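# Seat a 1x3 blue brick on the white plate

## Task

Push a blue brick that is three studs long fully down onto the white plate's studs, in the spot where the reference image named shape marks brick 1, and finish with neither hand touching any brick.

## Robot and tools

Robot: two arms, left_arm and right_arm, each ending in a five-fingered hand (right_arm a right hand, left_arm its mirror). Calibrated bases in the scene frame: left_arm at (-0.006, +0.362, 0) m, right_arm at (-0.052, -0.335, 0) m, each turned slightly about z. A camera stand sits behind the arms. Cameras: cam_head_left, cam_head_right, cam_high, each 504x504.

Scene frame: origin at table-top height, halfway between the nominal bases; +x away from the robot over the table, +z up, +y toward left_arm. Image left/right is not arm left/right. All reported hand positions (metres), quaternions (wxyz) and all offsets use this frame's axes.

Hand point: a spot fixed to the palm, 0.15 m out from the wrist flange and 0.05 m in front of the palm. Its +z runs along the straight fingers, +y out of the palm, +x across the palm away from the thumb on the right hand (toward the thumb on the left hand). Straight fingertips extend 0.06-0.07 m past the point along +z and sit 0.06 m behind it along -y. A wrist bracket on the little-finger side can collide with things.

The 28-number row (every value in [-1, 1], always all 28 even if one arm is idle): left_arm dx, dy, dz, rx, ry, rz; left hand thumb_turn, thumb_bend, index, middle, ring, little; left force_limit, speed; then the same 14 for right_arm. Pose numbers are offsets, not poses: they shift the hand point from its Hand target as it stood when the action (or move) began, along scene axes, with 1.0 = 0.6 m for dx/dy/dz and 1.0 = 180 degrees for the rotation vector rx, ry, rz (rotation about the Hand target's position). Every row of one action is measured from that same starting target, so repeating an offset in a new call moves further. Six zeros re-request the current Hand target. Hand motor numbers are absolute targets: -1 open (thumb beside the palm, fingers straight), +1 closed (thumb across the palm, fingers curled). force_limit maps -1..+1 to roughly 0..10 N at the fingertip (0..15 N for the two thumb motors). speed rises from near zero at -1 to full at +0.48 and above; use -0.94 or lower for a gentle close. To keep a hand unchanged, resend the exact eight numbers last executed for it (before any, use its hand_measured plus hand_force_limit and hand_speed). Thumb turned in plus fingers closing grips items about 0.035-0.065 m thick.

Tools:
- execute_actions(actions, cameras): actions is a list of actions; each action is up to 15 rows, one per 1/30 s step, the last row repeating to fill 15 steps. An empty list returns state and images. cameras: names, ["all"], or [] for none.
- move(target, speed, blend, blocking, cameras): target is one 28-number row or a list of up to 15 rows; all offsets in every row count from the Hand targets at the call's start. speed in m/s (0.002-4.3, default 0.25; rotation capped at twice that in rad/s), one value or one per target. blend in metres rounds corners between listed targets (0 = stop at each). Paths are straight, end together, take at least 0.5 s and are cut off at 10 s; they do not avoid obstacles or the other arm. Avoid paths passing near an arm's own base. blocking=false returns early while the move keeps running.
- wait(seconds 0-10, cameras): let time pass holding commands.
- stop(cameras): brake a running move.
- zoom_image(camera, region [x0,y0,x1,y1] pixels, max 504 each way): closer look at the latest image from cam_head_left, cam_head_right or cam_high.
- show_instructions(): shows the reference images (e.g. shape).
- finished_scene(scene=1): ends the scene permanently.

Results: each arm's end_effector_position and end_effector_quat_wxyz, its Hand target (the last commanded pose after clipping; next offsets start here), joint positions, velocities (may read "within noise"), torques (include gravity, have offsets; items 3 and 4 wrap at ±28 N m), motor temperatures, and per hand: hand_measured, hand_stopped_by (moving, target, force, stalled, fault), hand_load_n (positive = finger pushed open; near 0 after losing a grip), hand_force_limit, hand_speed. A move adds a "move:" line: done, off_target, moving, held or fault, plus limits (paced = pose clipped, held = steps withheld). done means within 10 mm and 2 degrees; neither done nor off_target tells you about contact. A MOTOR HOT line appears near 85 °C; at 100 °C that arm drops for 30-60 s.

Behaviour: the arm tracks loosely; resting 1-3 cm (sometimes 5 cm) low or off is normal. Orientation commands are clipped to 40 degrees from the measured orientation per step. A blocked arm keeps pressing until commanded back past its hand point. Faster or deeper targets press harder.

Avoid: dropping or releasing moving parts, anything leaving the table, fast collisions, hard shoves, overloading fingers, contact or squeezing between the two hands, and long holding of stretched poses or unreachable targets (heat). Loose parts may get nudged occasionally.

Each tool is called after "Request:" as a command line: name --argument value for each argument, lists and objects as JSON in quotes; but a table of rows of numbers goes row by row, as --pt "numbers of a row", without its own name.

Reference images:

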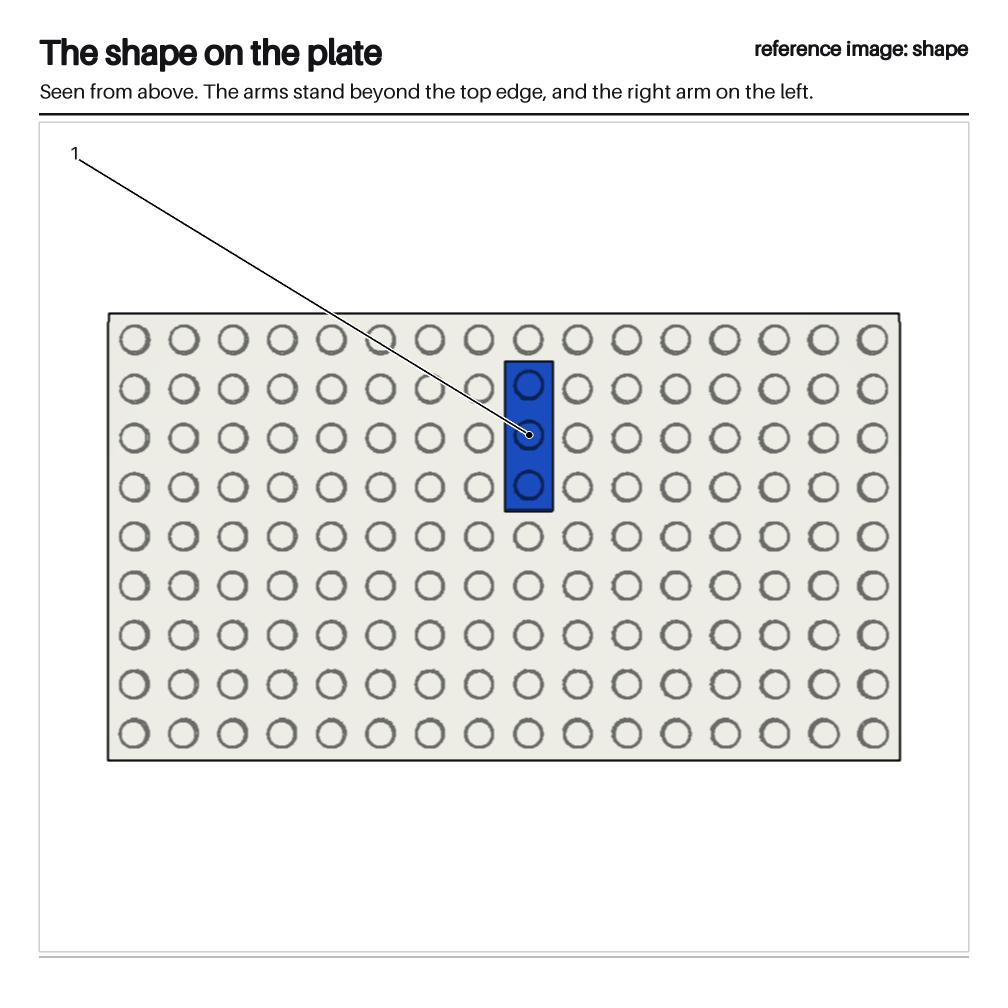

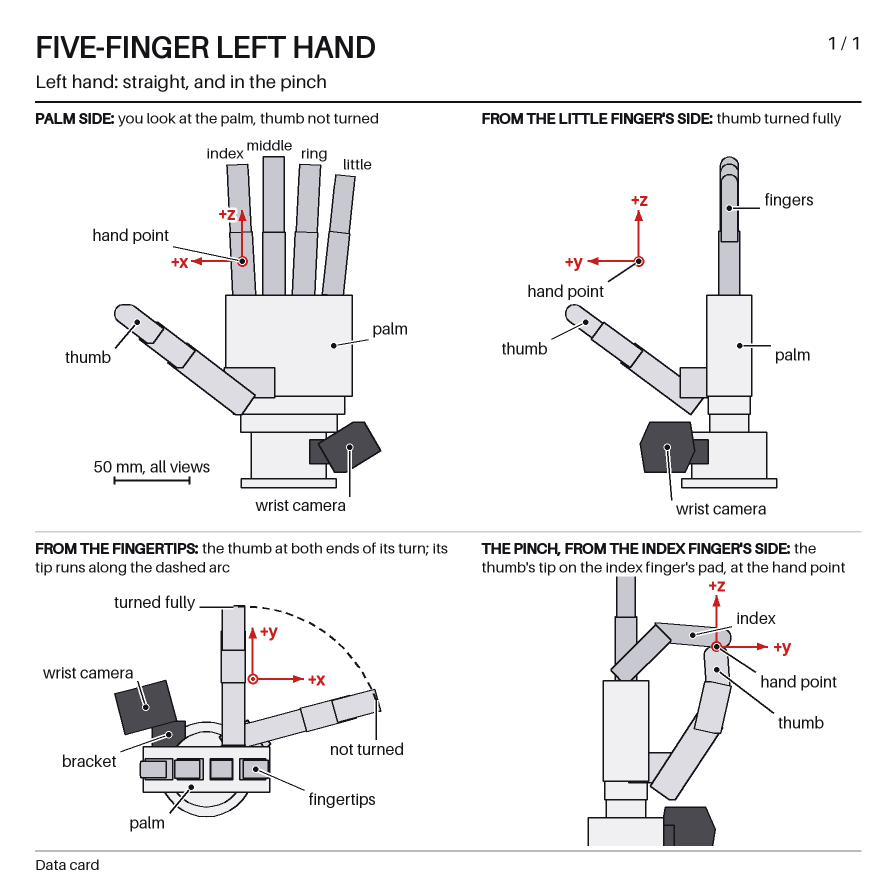

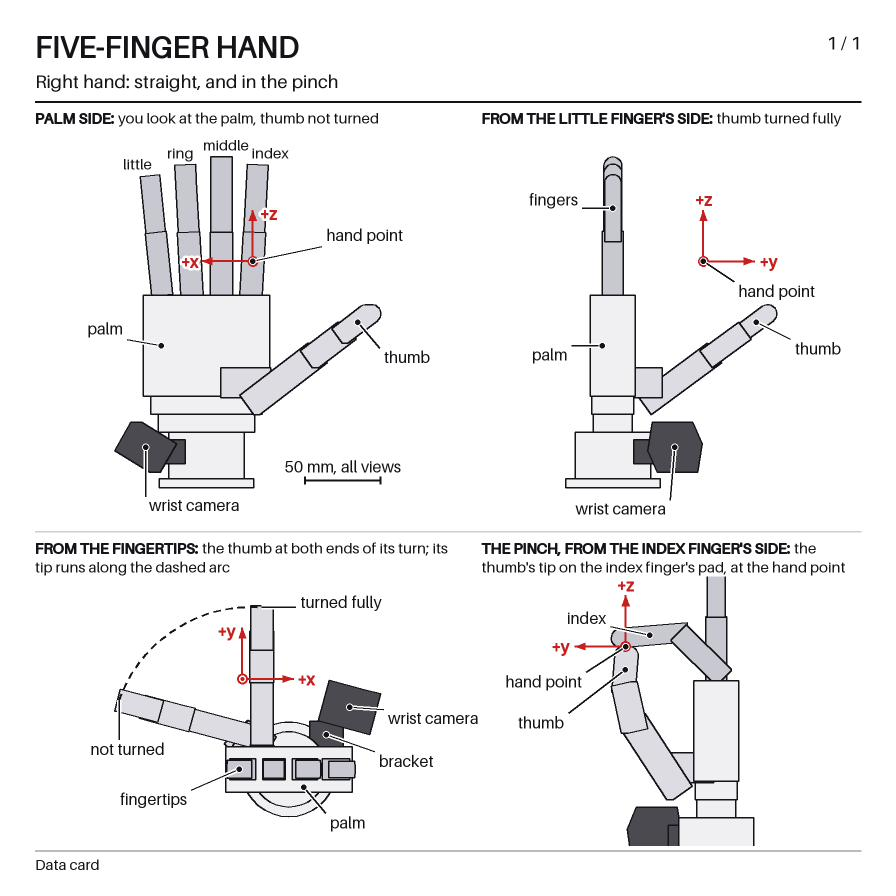

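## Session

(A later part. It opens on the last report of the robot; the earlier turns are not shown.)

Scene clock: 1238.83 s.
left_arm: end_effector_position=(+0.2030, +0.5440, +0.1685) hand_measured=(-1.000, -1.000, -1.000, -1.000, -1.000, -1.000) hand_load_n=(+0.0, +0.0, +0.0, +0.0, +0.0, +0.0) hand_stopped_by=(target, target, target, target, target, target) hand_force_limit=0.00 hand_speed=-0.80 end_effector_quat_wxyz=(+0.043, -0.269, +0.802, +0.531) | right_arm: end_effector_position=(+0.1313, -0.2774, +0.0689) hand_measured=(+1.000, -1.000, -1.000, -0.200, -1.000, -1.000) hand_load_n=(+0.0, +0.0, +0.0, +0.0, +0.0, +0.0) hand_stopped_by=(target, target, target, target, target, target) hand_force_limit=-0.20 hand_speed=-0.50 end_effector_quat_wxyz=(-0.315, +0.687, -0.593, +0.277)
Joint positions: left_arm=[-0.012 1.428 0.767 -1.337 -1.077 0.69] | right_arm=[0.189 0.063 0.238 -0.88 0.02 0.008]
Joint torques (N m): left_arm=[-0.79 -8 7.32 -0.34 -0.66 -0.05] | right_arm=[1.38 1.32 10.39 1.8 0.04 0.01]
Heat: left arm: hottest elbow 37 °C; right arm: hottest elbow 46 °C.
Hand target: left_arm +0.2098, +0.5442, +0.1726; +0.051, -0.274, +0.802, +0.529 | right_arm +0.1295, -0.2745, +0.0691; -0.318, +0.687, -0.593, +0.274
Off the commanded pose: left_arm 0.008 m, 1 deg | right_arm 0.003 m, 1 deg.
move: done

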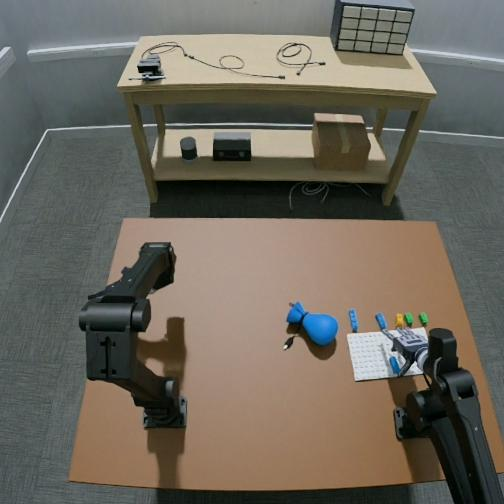

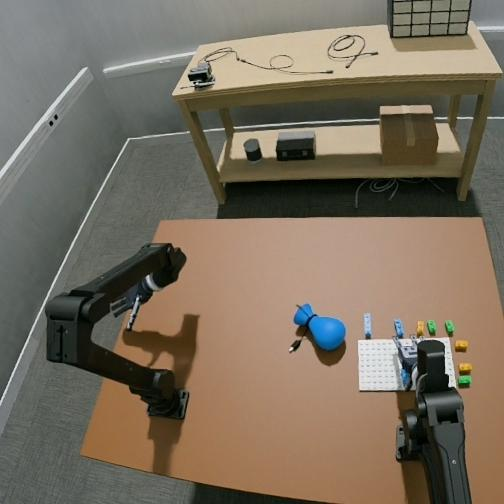

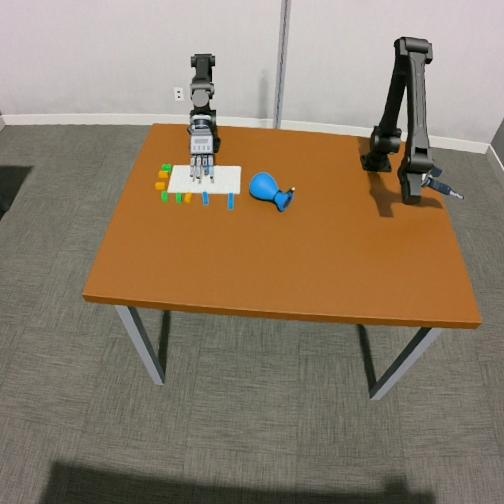

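Request:
move --pt "0 0 0 0 0 0 -1 -1 -1 -1 -1 -1 0.0 -0.8 0.0 0.0078 0.0 0 0 0 1 -1 -1 -0.2 -1 -1 -0.2 -0.5" --pt "0 0 0 0 0 0 -1 -1 -1 -1 -1 -1 0.0 -0.8 0.0 0.0075 -0.0265 0 0 0 1 -1 -1 -0.2 -1 -1 -0.2 -0.5" --speed 0.06 --cameras '["cam_head_left", "cam_high", "cam_head_right"]'

Request:
zoom_image --camera "cam_head_left" --region '[376, 344, 412, 380]'

Request:
zoom_image --camera "cam_high" --region '[190, 155, 226, 191]'

Request:
zoom_image --camera "cam_head_right" --region '[385, 355, 421, 391]'

Scene clock: 1255.33 s.
left_arm: end_effector_position=(+0.2030, +0.5440, +0.1685) hand_measured=(-1.000, -1.000, -1.000, -1.000, -1.000, -1.000) hand_load_n=(+0.0, +0.0, +0.0, +0.0, +0.0, +0.0) hand_stopped_by=(target, target, target, target, target, target) hand_force_limit=0.00 hand_speed=-0.80 end_effector_quat_wxyz=(+0.043, -0.269, +0.802, +0.531) | right_arm: end_effector_position=(+0.1276, -0.2735, +0.0544) hand_measured=(+1.000, -1.000, -1.000, -0.200, -1.000, -1.000) hand_load_n=(+0.0, +0.0, +0.0, -1.0, +0.0, +0.0) hand_stopped_by=(target, target, target, target, target, target) hand_force_limit=-0.20 hand_speed=-0.50 end_effector_quat_wxyz=(-0.311, +0.689, -0.595, +0.274)
Joint positions: left_arm=[-0.012 1.428 0.767 -1.337 -1.077 0.69] | right_arm=[0.246 0.047 0.205 -0.876 0.064 0.046]
Joint torques (N m): left_arm=[-0.79 -8 7.32 -0.32 -0.66 -0.05] | right_arm=[1.61 1.49 9.51 2.81 0.05 -0.02]
Heat: left arm: hottest elbow 37 °C; right arm: hottest elbow 44 °C.
Hand target: left_arm +0.2098, +0.5442, +0.1726; +0.051, -0.274, +0.802, +0.529 | right_arm +0.1295, -0.2701, +0.0532; -0.318, +0.687, -0.593, +0.274
Off the commanded pose: left_arm 0.008 m, 1 deg | right_arm 0.004 m, 1 deg.
move: done

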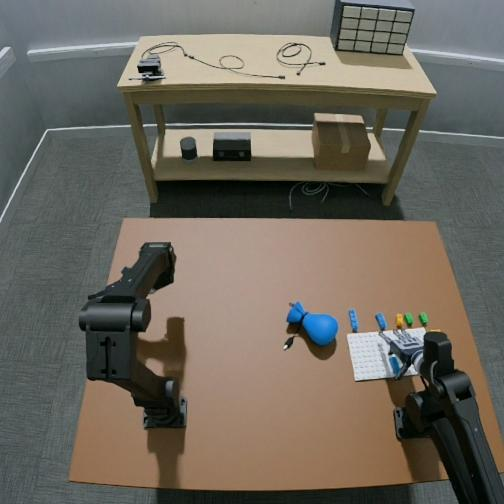

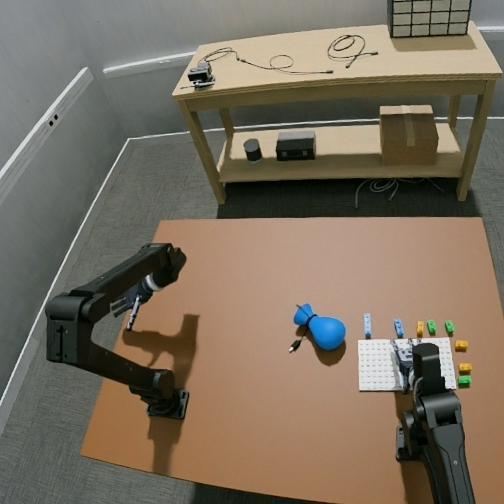

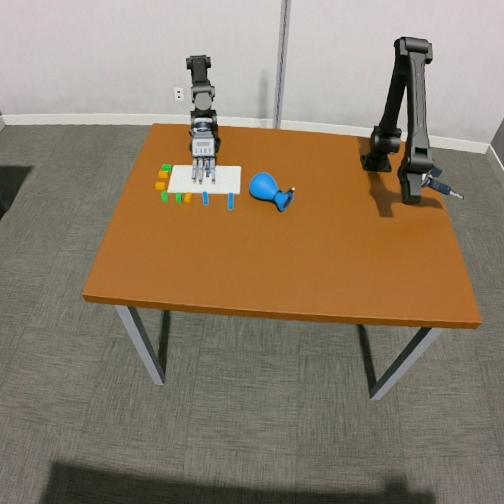

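Scaled by 14.000.

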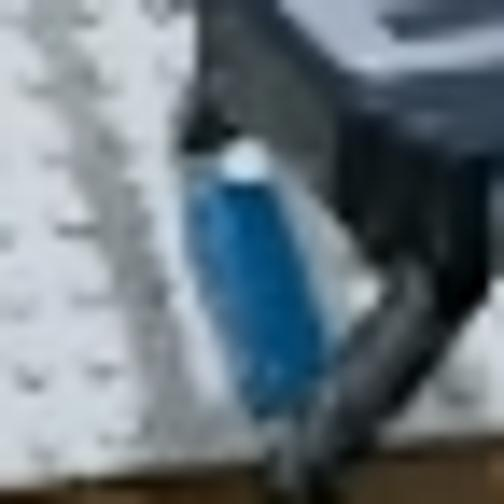

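Scaled by 14.000.

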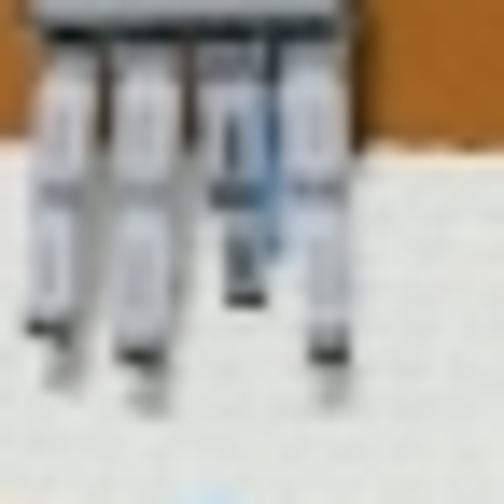

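Scaled by 14.000.

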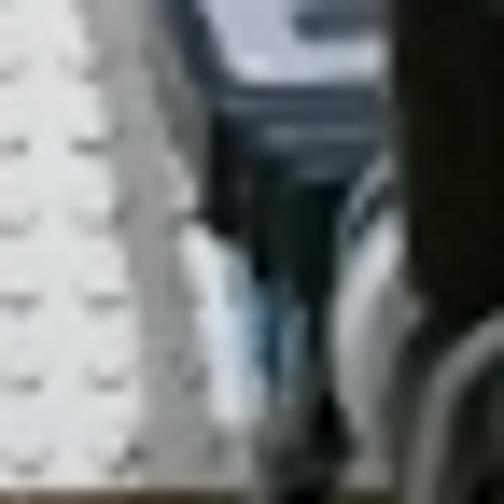

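Request:
move --pt "0 0 0 0 0 0 -1 -1 -1 -1 -1 -1 0.0 -0.8 0.0 0.0 0.0 0 0 0 1 -0.87 -1 -0.2 -1 -1 -0.3 -0.85" --pt "0 0 0 0 0 0 -1 -1 -1 -1 -1 -1 0.0 -0.8 0.0 0.0 0.0 0 0 0 1 -0.87 -1 0.25 -1 -1 -0.3 -0.8" --speed 0.06 --cameras '["cam_head_left", "cam_high", "cam_head_right"]'

Request:
zoom_image --camera "cam_head_left" --region '[376, 344, 412, 380]'

Request:
zoom_image --camera "cam_high" --region '[190, 155, 226, 191]'

Request:
zoom_image --camera "cam_head_right" --region '[385, 355, 421, 391]'

Scene clock: 1267.87 s.
left_arm: end_effector_position=(+0.2030, +0.5440, +0.1685) hand_measured=(-1.000, -1.000, -1.000, -1.000, -1.000, -1.000) hand_load_n=(+0.0, -0.5, +0.0, +0.0, +0.0, +0.0) hand_stopped_by=(target, target, target, target, target, target) hand_force_limit=0.00 hand_speed=-0.80 end_effector_quat_wxyz=(+0.043, -0.269, +0.802, +0.531) | right_arm: end_effector_position=(+0.1280, -0.2735, +0.0527) hand_measured=(+1.000, -0.870, -1.000, -0.130, -1.000, -1.000) hand_load_n=(+0.0, +0.0, -0.5, +0.0, -0.5, +0.0) hand_stopped_by=(target, target, target, force, target, target) hand_force_limit=-0.30 hand_speed=-0.80 end_effector_quat_wxyz=(-0.311, +0.688, -0.595, +0.274)
Joint positions: left_arm=[-0.012 1.428 0.767 -1.337 -1.077 0.69] | right_arm=[0.246 0.046 0.2 -0.871 0.064 0.047]
Joint torques (N m): left_arm=[-0.79 -8 7.32 -0.32 -0.66 -0.05] | right_arm=[1.55 1.14 10 2.65 0.03 -0.02]
Motor temperatures (°C): left_arm=[29 30 37 28 29 27] | right_arm=[27 31 42 28 29 27]
Heat: left arm: hottest elbow 37 °C; right arm: hottest elbow 42 °C.
Hand target: left_arm +0.2098, +0.5442, +0.1726; +0.051, -0.274, +0.802, +0.529 | right_arm +0.1295, -0.2700, +0.0532; -0.318, +0.687, -0.593, +0.274
Off the commanded pose: left_arm 0.008 m, 1 deg | right_arm 0.004 m, 1 deg.
move: done

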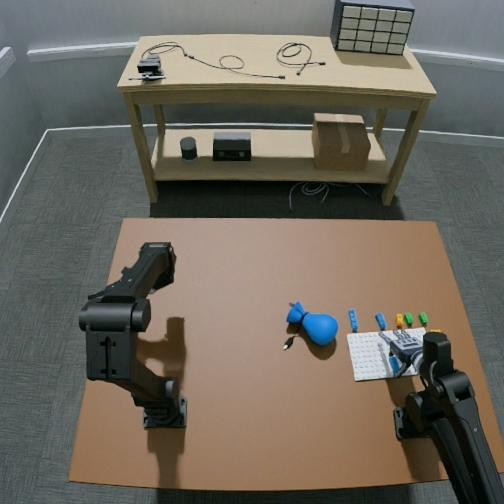

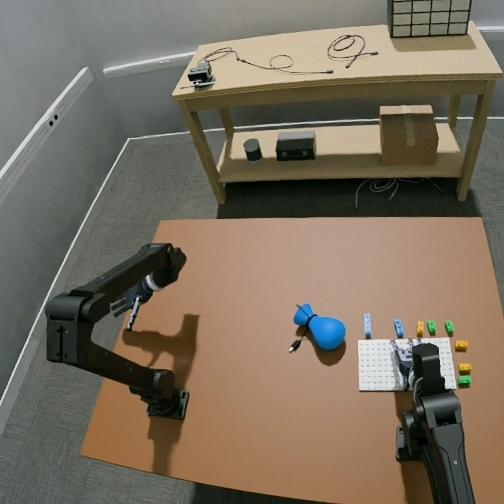

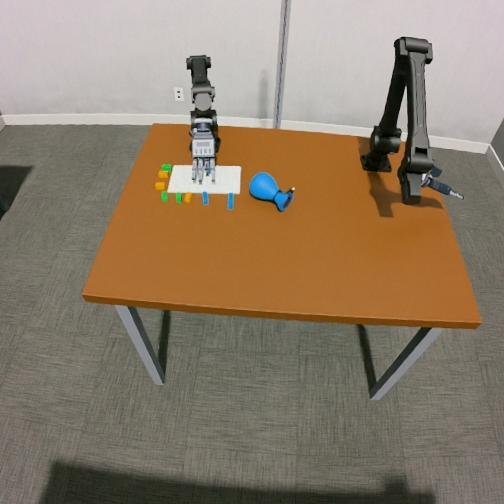

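Scaled by 14.000.

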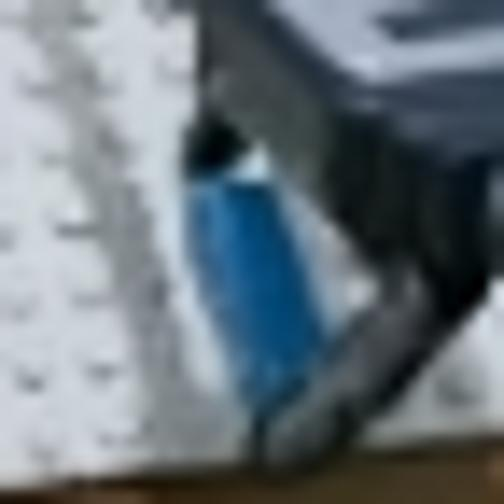

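Scaled by 14.000.

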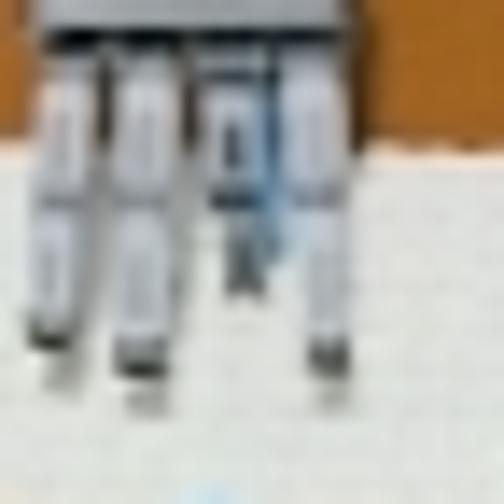

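Scaled by 14.000.

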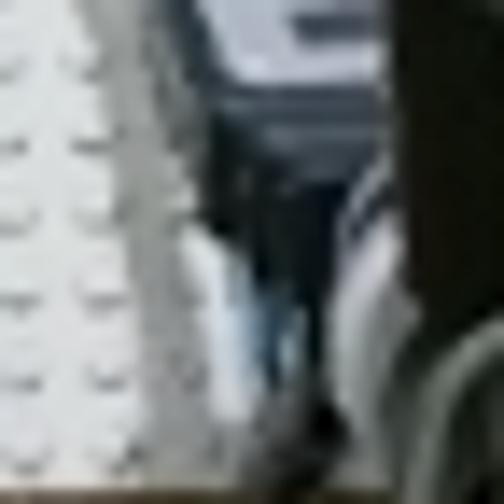

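Request:
move --target '[0,0,0,0,0,0,-1,-1,-1,-1,-1,-1,0.0,-0.8,0.0,0.0,0.0,0,0,0,1,-0.87,-1,0.27,-1,-1,-0.1,-0.88]' --speed 0.06 --cameras '["cam_head_left", "cam_high", "cam_head_right"]'

Request:
zoom_image --camera "cam_head_left" --region '[376, 344, 412, 380]'

Request:
zoom_image --camera "cam_high" --region '[190, 155, 226, 191]'

Request:
zoom_image --camera "cam_head_right" --region '[385, 355, 421, 391]'

Scene clock: 1274.47 s.
left_arm: end_effector_position=(+0.2030, +0.5440, +0.1685) hand_measured=(-1.000, -1.000, -1.000, -1.000, -1.000, -1.000) hand_load_n=(+0.0, +0.0, +0.0, +0.0, +0.0, +0.0) hand_stopped_by=(target, target, target, target, target, target) hand_force_limit=0.00 hand_speed=-0.80 end_effector_quat_wxyz=(+0.043, -0.269, +0.802, +0.531) | right_arm: end_effector_position=(+0.1286, -0.2734, +0.0520) hand_measured=(+1.000, -0.870, -1.000, +0.024, -1.000, -1.000) hand_load_n=(+0.0, +2.5, +0.0, +4.0, +0.0, +0.0) hand_stopped_by=(target, target, target, force, target, target) hand_force_limit=-0.10 hand_speed=-0.88 end_effector_quat_wxyz=(-0.312, +0.688, -0.595, +0.275)
Joint positions: left_arm=[-0.012 1.428 0.767 -1.337 -1.077 0.69] | right_arm=[0.246 0.046 0.197 -0.866 0.065 0.048]
Joint torques (N m): left_arm=[-0.79 -8.06 7.32 -0.32 -0.66 -0.05] | right_arm=[1.26 1.44 10.25 2.45 0.02 -0.03]
Heat: left arm: hottest elbow 37 °C; right arm: hottest elbow 42 °C.
Hand target: left_arm +0.2098, +0.5442, +0.1726; +0.051, -0.274, +0.802, +0.529 | right_arm +0.1295, -0.2701, +0.0531; -0.318, +0.687, -0.593, +0.274
Off the commanded pose: left_arm 0.008 m, 1 deg | right_arm 0.004 m, 1 deg.
move: done

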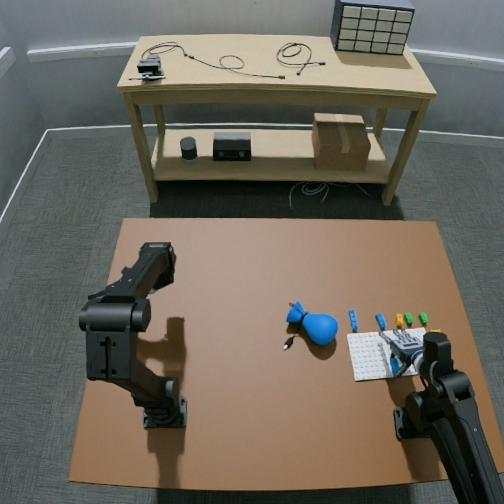

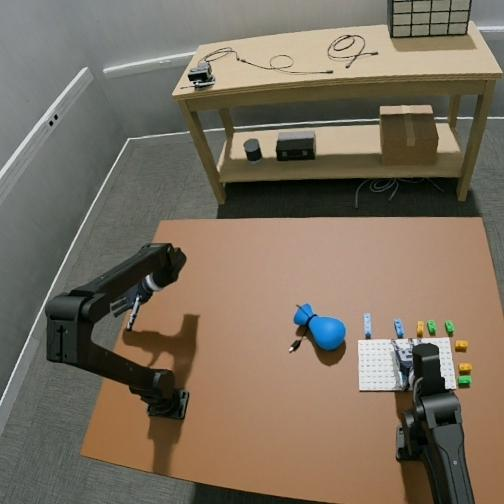

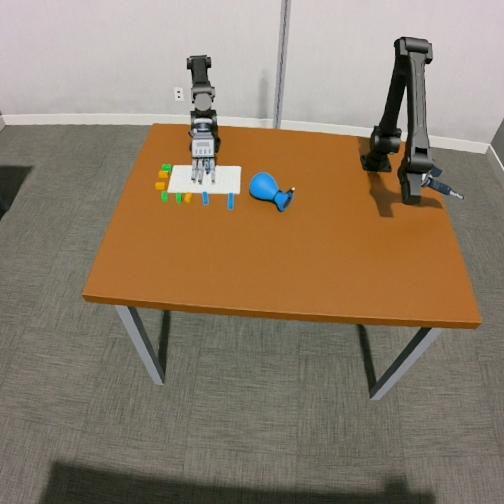

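Scaled by 14.000.

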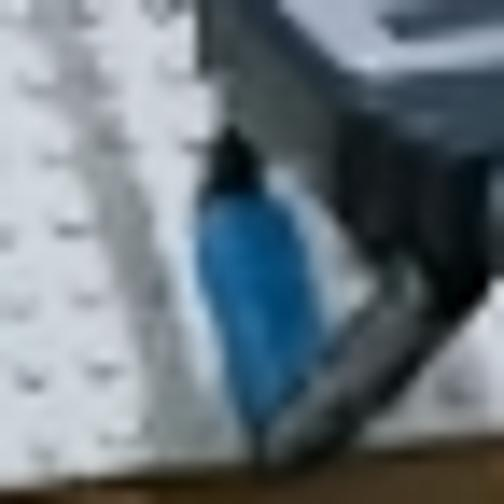

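Scaled by 14.000.

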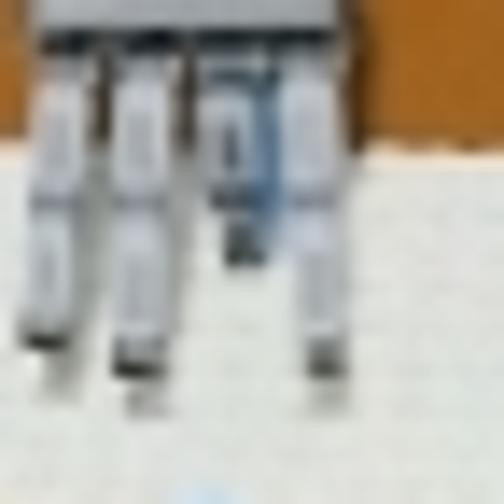

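Scaled by 14.000.

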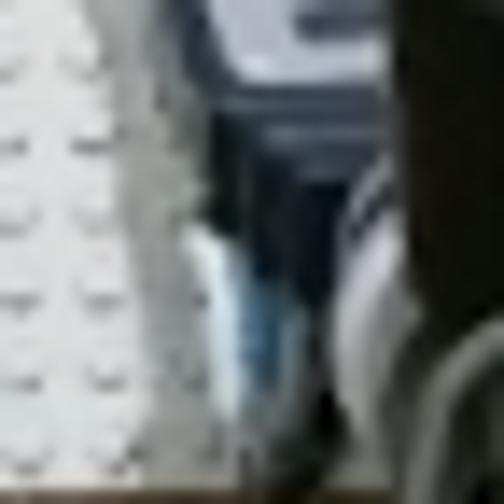

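Request:
move --target '[0,0,0,0,0,0,-1,-1,-1,-1,-1,-1,0.0,-0.8,0.018,0.0,0.078,0,0,0,1,-0.87,-1,0.27,-1,-1,-0.1,-0.88]' --speed 0.06 --cameras '["cam_head_left", "cam_high", "cam_head_right"]'

Request:
zoom_image --camera "cam_head_left" --region '[376, 340, 412, 376]'

Request:
zoom_image --camera "cam_high" --region '[190, 150, 226, 186]'

Request:
zoom_image --camera "cam_head_right" --region '[385, 355, 421, 391]'

Scene clock: 1281.17 s.
left_arm: end_effector_position=(+0.2030, +0.5440, +0.1685) hand_measured=(-1.000, -1.000, -1.000, -1.000, -1.000, -1.000) hand_load_n=(+0.0, +0.0, +0.5, +0.0, +0.0, +0.0) hand_stopped_by=(target, target, target, target, target, target) hand_force_limit=0.00 hand_speed=-0.80 end_effector_quat_wxyz=(+0.043, -0.269, +0.802, +0.531) | right_arm: end_effector_position=(+0.1317, -0.2702, +0.0661) hand_measured=(+1.000, -0.870, -1.000, +0.024, -1.000, -1.000) hand_load_n=(+0.0, +2.5, +0.0, +3.0, +0.0, +0.0) hand_stopped_by=(target, target, target, force, target, target) hand_force_limit=-0.10 hand_speed=-0.88 end_effector_quat_wxyz=(-0.301, +0.696, -0.598, +0.259)
Joint positions: left_arm=[-0.012 1.428 0.767 -1.337 -1.077 0.69] | right_arm=[0.246 0.147 0.253 -0.861 0.052 0.048]
Joint torques (N m): left_arm=[-0.79 -8.06 7.34 -0.32 -0.66 -0.05] | right_arm=[0.09 2.37 16.18 1.76 -0.17 -0.2]
Heat: left arm: hottest elbow 37 °C; right arm: hottest elbow 43 °C.
Hand target: left_arm +0.2098, +0.5442, +0.1726; +0.051, -0.274, +0.802, +0.529 | right_arm +0.1403, -0.2701, +0.0999; -0.318, +0.687, -0.593, +0.274
Off the commanded pose: left_arm 0.008 m, 1 deg | right_arm 0.035 m, 3 deg.
move: off_target (right_arm)

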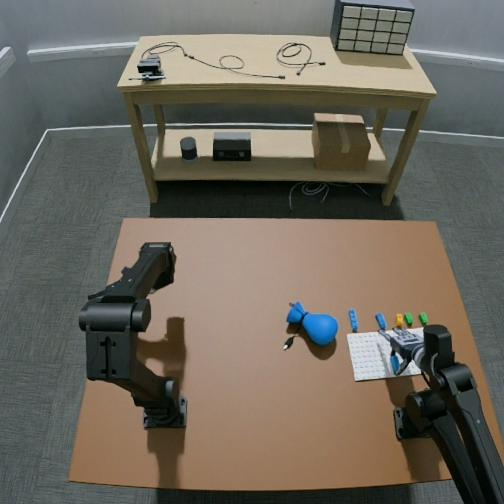

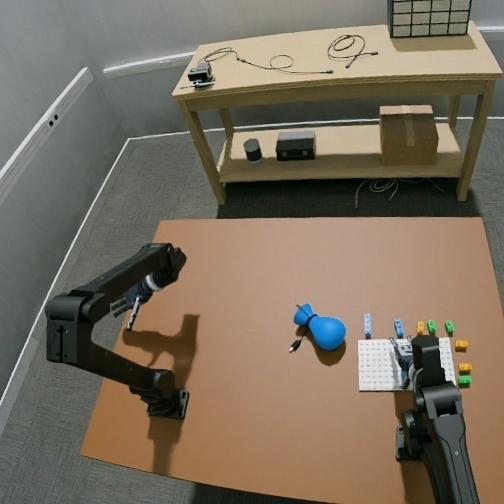

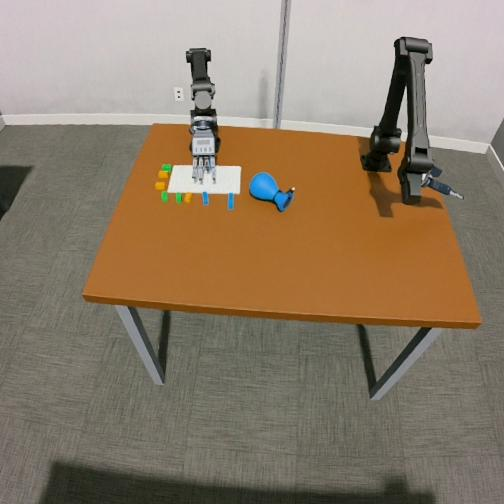

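Scaled by 14.000.

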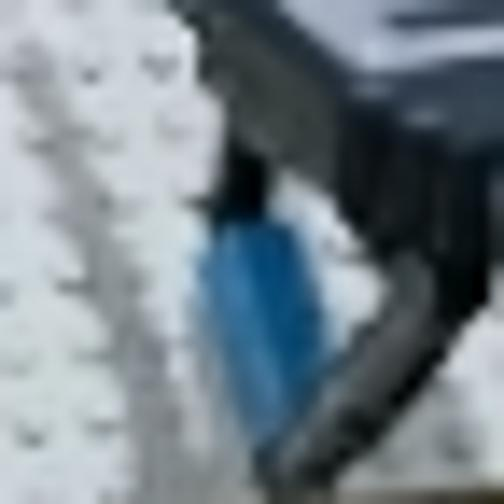

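Scaled by 14.000.

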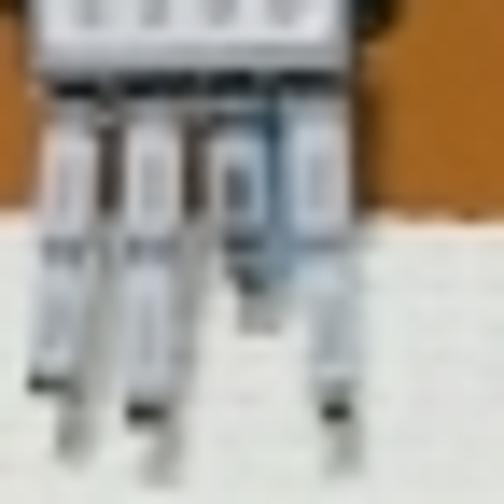

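Scaled by 14.000.

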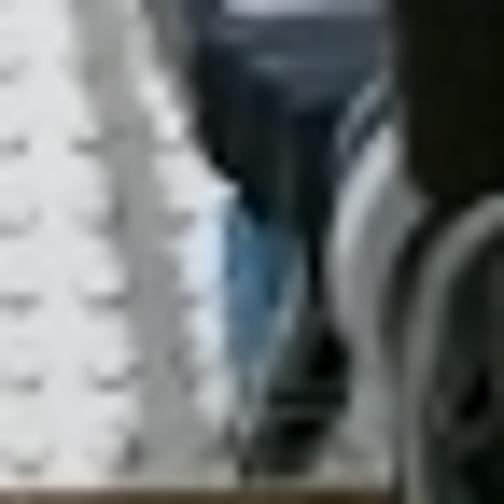

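Request:
move --target '[0,0,0,0,0,0,-1,-1,-1,-1,-1,-1,0.0,-0.8,0.0073,0.0097,-0.0557,0,0,0,1,-0.87,-1,0.27,-1,-1,-0.1,-0.88]' --speed 0.06 --cameras '["cam_head_left", "cam_high", "cam_head_right"]'

Request:
zoom_image --camera "cam_head_left" --region '[376, 340, 412, 376]'

Request:
zoom_image --camera "cam_high" --region '[190, 150, 226, 186]'

Request:
zoom_image --camera "cam_head_right" --region '[385, 355, 421, 391]'

Scene clock: 1293.83 s.
left_arm: end_effector_position=(+0.2030, +0.5440, +0.1685) hand_measured=(-1.000, -1.000, -1.000, -1.000, -1.000, -1.000) hand_load_n=(+0.0, +0.0, +0.0, +0.0, +0.0, +0.0) hand_stopped_by=(target, target, target, target, target, target) hand_force_limit=0.00 hand_speed=-0.80 end_effector_quat_wxyz=(+0.043, -0.269, +0.802, +0.531) | right_arm: end_effector_position=(+0.1412, -0.2684, +0.0645) hand_measured=(+1.000, -0.870, -1.000, +0.024, -1.000, -1.000) hand_load_n=(+0.0, +3.0, +0.0, +3.5, +0.0, +0.0) hand_stopped_by=(target, target, target, force, target, target) hand_force_limit=-0.10 hand_speed=-0.88 end_effector_quat_wxyz=(-0.311, +0.689, -0.595, +0.274)
Joint positions: left_arm=[-0.012 1.428 0.767 -1.337 -1.077 0.69] | right_arm=[0.268 0.15 0.234 -0.801 0.08 0.06]
Joint torques (N m): left_arm=[-0.79 -8.06 7.32 -0.34 -0.66 -0.05] | right_arm=[1.9 2.08 10.43 3.14 0.06 -0.05]
Heat: left arm: hottest elbow 37 °C; right arm: hottest elbow 45 °C.
Hand target: left_arm +0.2098, +0.5442, +0.1726; +0.051, -0.274, +0.802, +0.529 | right_arm +0.1447, -0.2642, +0.0665; -0.318, +0.687, -0.593, +0.274
Off the commanded pose: left_arm 0.008 m, 1 deg | right_arm 0.006 m, 1 deg.
move: done

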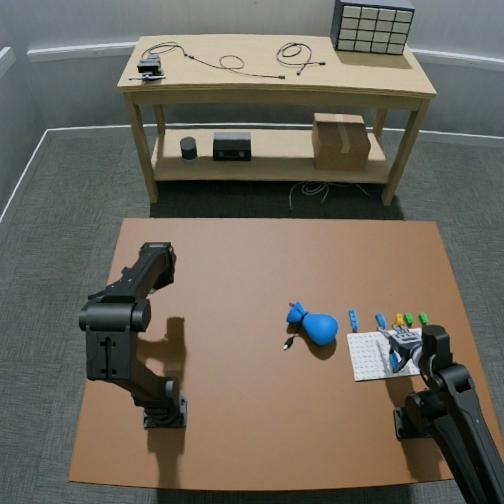

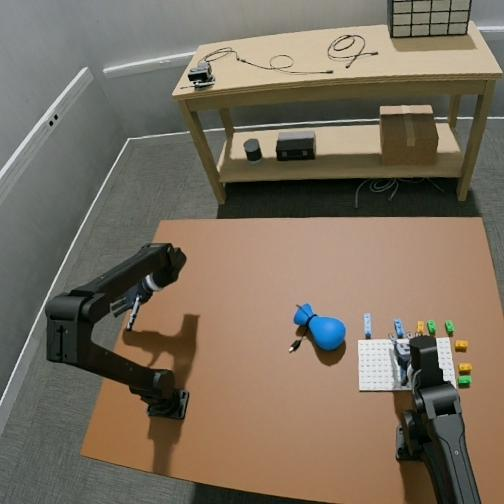

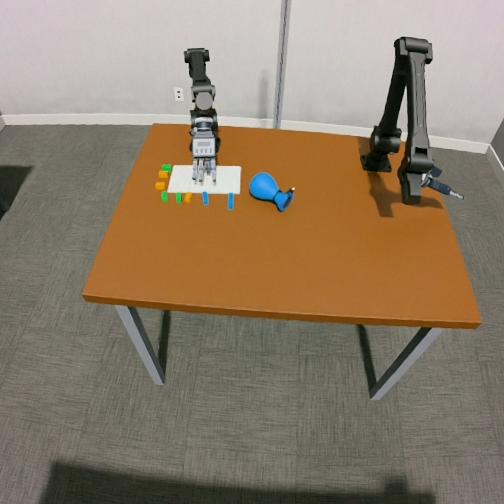

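Scaled by 14.000.

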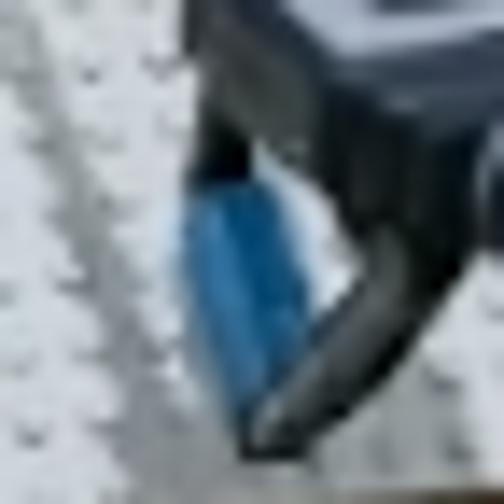

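Scaled by 14.000.

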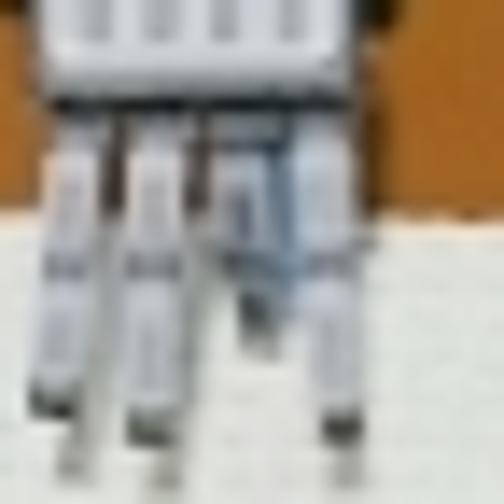

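Scaled by 14.000.

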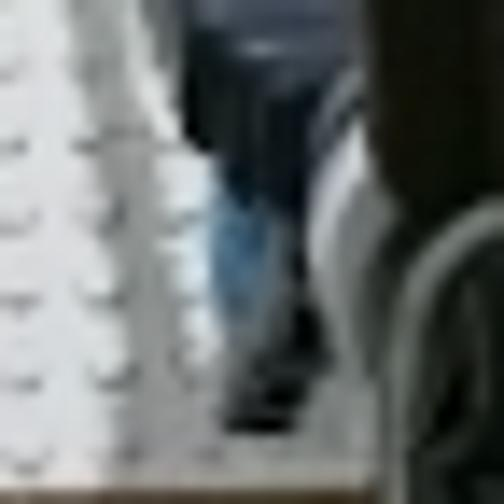

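Request:
move --target '[0,0,0,0,0,0,-1,-1,-1,-1,-1,-1,0.0,-0.8,0.003,0.0,-0.0267,0,0,0,1,-0.87,-1,0.27,-1,-1,-0.1,-0.88]' --speed 0.05 --cameras '["cam_head_left", "cam_high", "cam_head_right"]'

Request:
zoom_image --camera "cam_head_left" --region '[376, 340, 412, 376]'

Request:
zoom_image --camera "cam_high" --region '[190, 150, 226, 186]'

Request:
zoom_image --camera "cam_head_right" --region '[385, 355, 421, 391]'

Scene clock: 1315.40 s.
left_arm: end_effector_position=(+0.2030, +0.5440, +0.1685) hand_measured=(-1.000, -1.000, -1.000, -1.000, -1.000, -1.000) hand_load_n=(+0.0, +0.0, +0.0, +0.0, +0.0, +0.0) hand_stopped_by=(target, target, target, target, target, target) hand_force_limit=0.00 hand_speed=-0.80 end_effector_quat_wxyz=(+0.043, -0.269, +0.802, +0.531) | right_arm: end_effector_position=(+0.1450, -0.2674, +0.0530) hand_measured=(+1.000, -0.870, -1.000, +0.024, -1.000, -1.000) hand_load_n=(+0.5, +3.0, +0.0, +3.0, +0.0, +0.0) hand_stopped_by=(target, target, target, force, target, target) hand_force_limit=-0.10 hand_speed=-0.88 end_effector_quat_wxyz=(-0.316, +0.687, -0.593, +0.277)
Joint positions: left_arm=[-0.012 1.428 0.767 -1.337 -1.077 0.69] | right_arm=[0.268 0.154 0.199 -0.751 0.08 0.06]
Joint torques (N m): left_arm=[-0.79 -8.06 7.34 -0.34 -0.66 -0.05] | right_arm=[1.85 2.55 9.87 3.06 -0.08 -0.02]
Heat: left arm: hottest elbow 37 °C; right arm: hottest elbow 43 °C.
Hand target: left_arm +0.2098, +0.5442, +0.1726; +0.051, -0.274, +0.802, +0.529 | right_arm +0.1465, -0.2642, +0.0504; -0.318, +0.687, -0.593, +0.274
Off the commanded pose: left_arm 0.008 m, 1 deg | right_arm 0.004 m, 0 deg.
move: done

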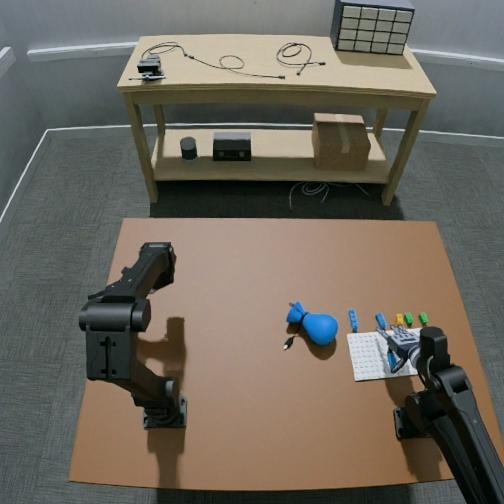

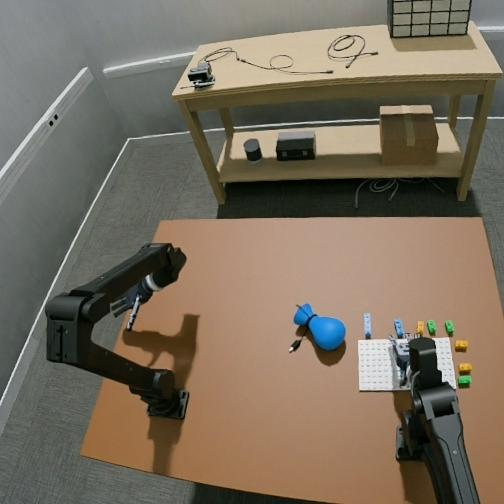

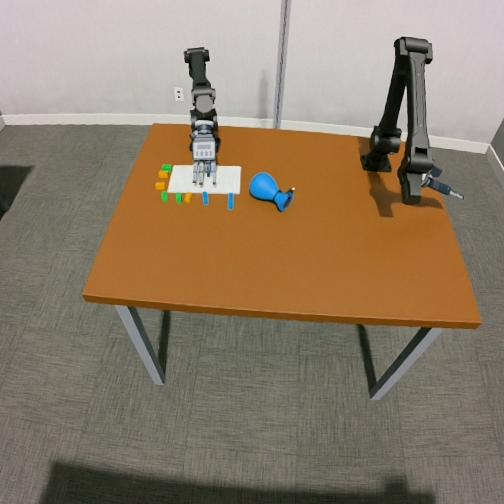

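Scaled by 14.000.

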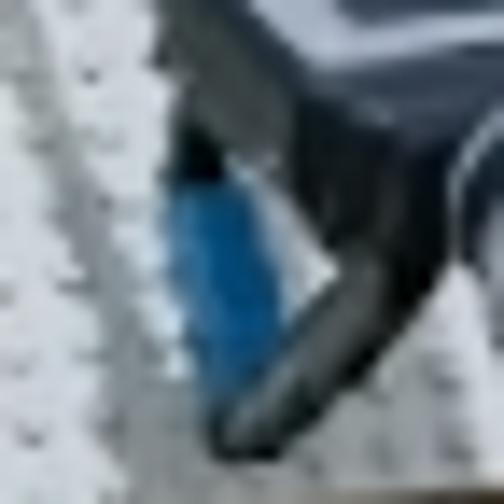

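Scaled by 14.000.

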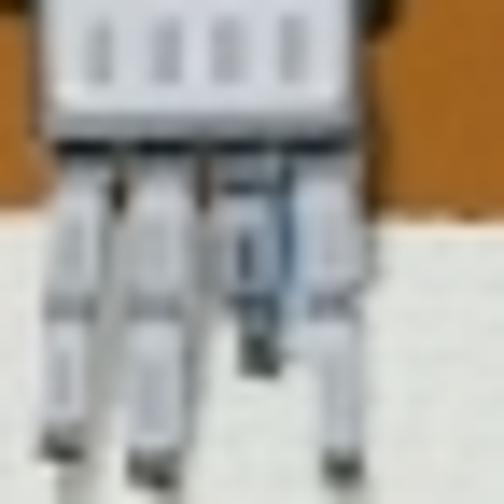

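Scaled by 14.000.

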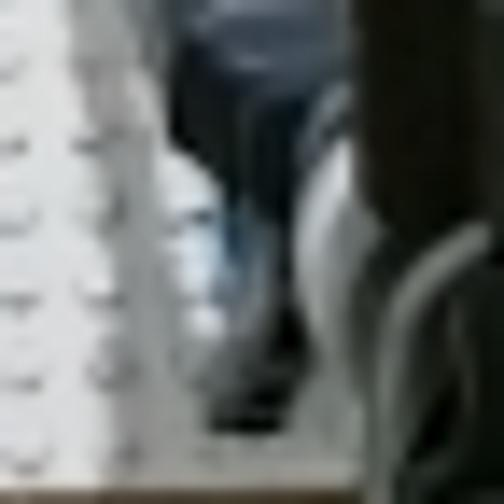

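Request:
move --target '[0,0,0,0,0,0,-1,-1,-1,-1,-1,-1,0.0,-0.8,-0.0092,0.0,0.002,0,0,0,1,-0.87,-1,0.27,-1,-1,-0.1,-0.88]' --speed 0.05 --cameras '["cam_head_left"]'

Request:
zoom_image --camera "cam_head_left" --region '[376, 340, 412, 376]'

Scene clock: 1324.07 s.
left_arm: end_effector_position=(+0.2030, +0.5440, +0.1685) hand_measured=(-1.000, -1.000, -1.000, -1.000, -1.000, -1.000) hand_load_n=(+0.0, +0.0, +0.0, +0.0, +0.0, +0.0) hand_stopped_by=(target, target, target, target, target, target) hand_force_limit=0.00 hand_speed=-0.80 end_effector_quat_wxyz=(+0.043, -0.269, +0.802, +0.531) | right_arm: end_effector_position=(+0.1440, -0.2669, +0.0535) hand_measured=(+1.000, -0.870, -1.000, +0.024, -1.000, -1.000) hand_load_n=(+0.5, +2.5, +0.0, +3.5, +0.0, +0.0) hand_stopped_by=(target, target, target, force, target, target) hand_force_limit=-0.10 hand_speed=-0.88 end_effector_quat_wxyz=(-0.318, +0.686, -0.593, +0.279)
Joint positions: left_arm=[-0.012 1.428 0.767 -1.337 -1.077 0.69] | right_arm=[0.278 0.139 0.197 -0.759 0.088 0.066]
Joint torques (N m): left_arm=[-0.79 -8.06 7.34 -0.32 -0.66 -0.05] | right_arm=[1.61 0.67 10.22 1.74 0.04 -0.04]
Heat: left arm: hottest elbow 37 °C; right arm: hottest elbow 43 °C.
Hand target: left_arm +0.2098, +0.5442, +0.1726; +0.051, -0.274, +0.802, +0.529 | right_arm +0.1410, -0.2642, +0.0517; -0.318, +0.687, -0.593, +0.274
Off the commanded pose: left_arm 0.008 m, 1 deg | right_arm 0.004 m, 1 deg.
move: done
Images, in order (width x height): cam_head_left 504x504.

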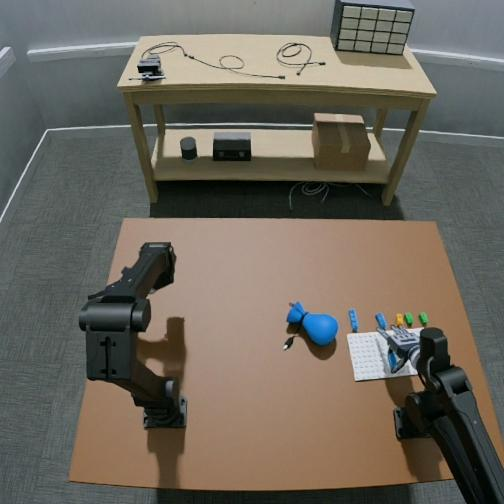

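Scaled by 14.000.

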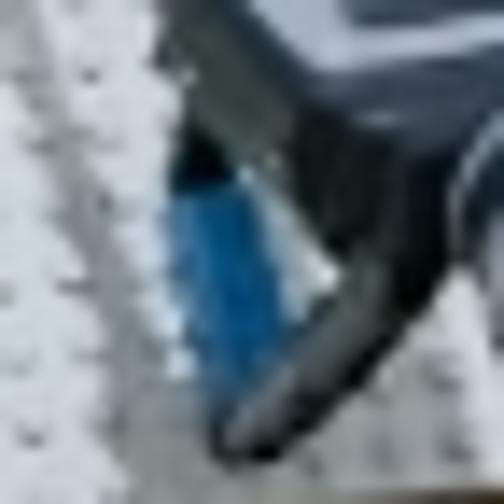

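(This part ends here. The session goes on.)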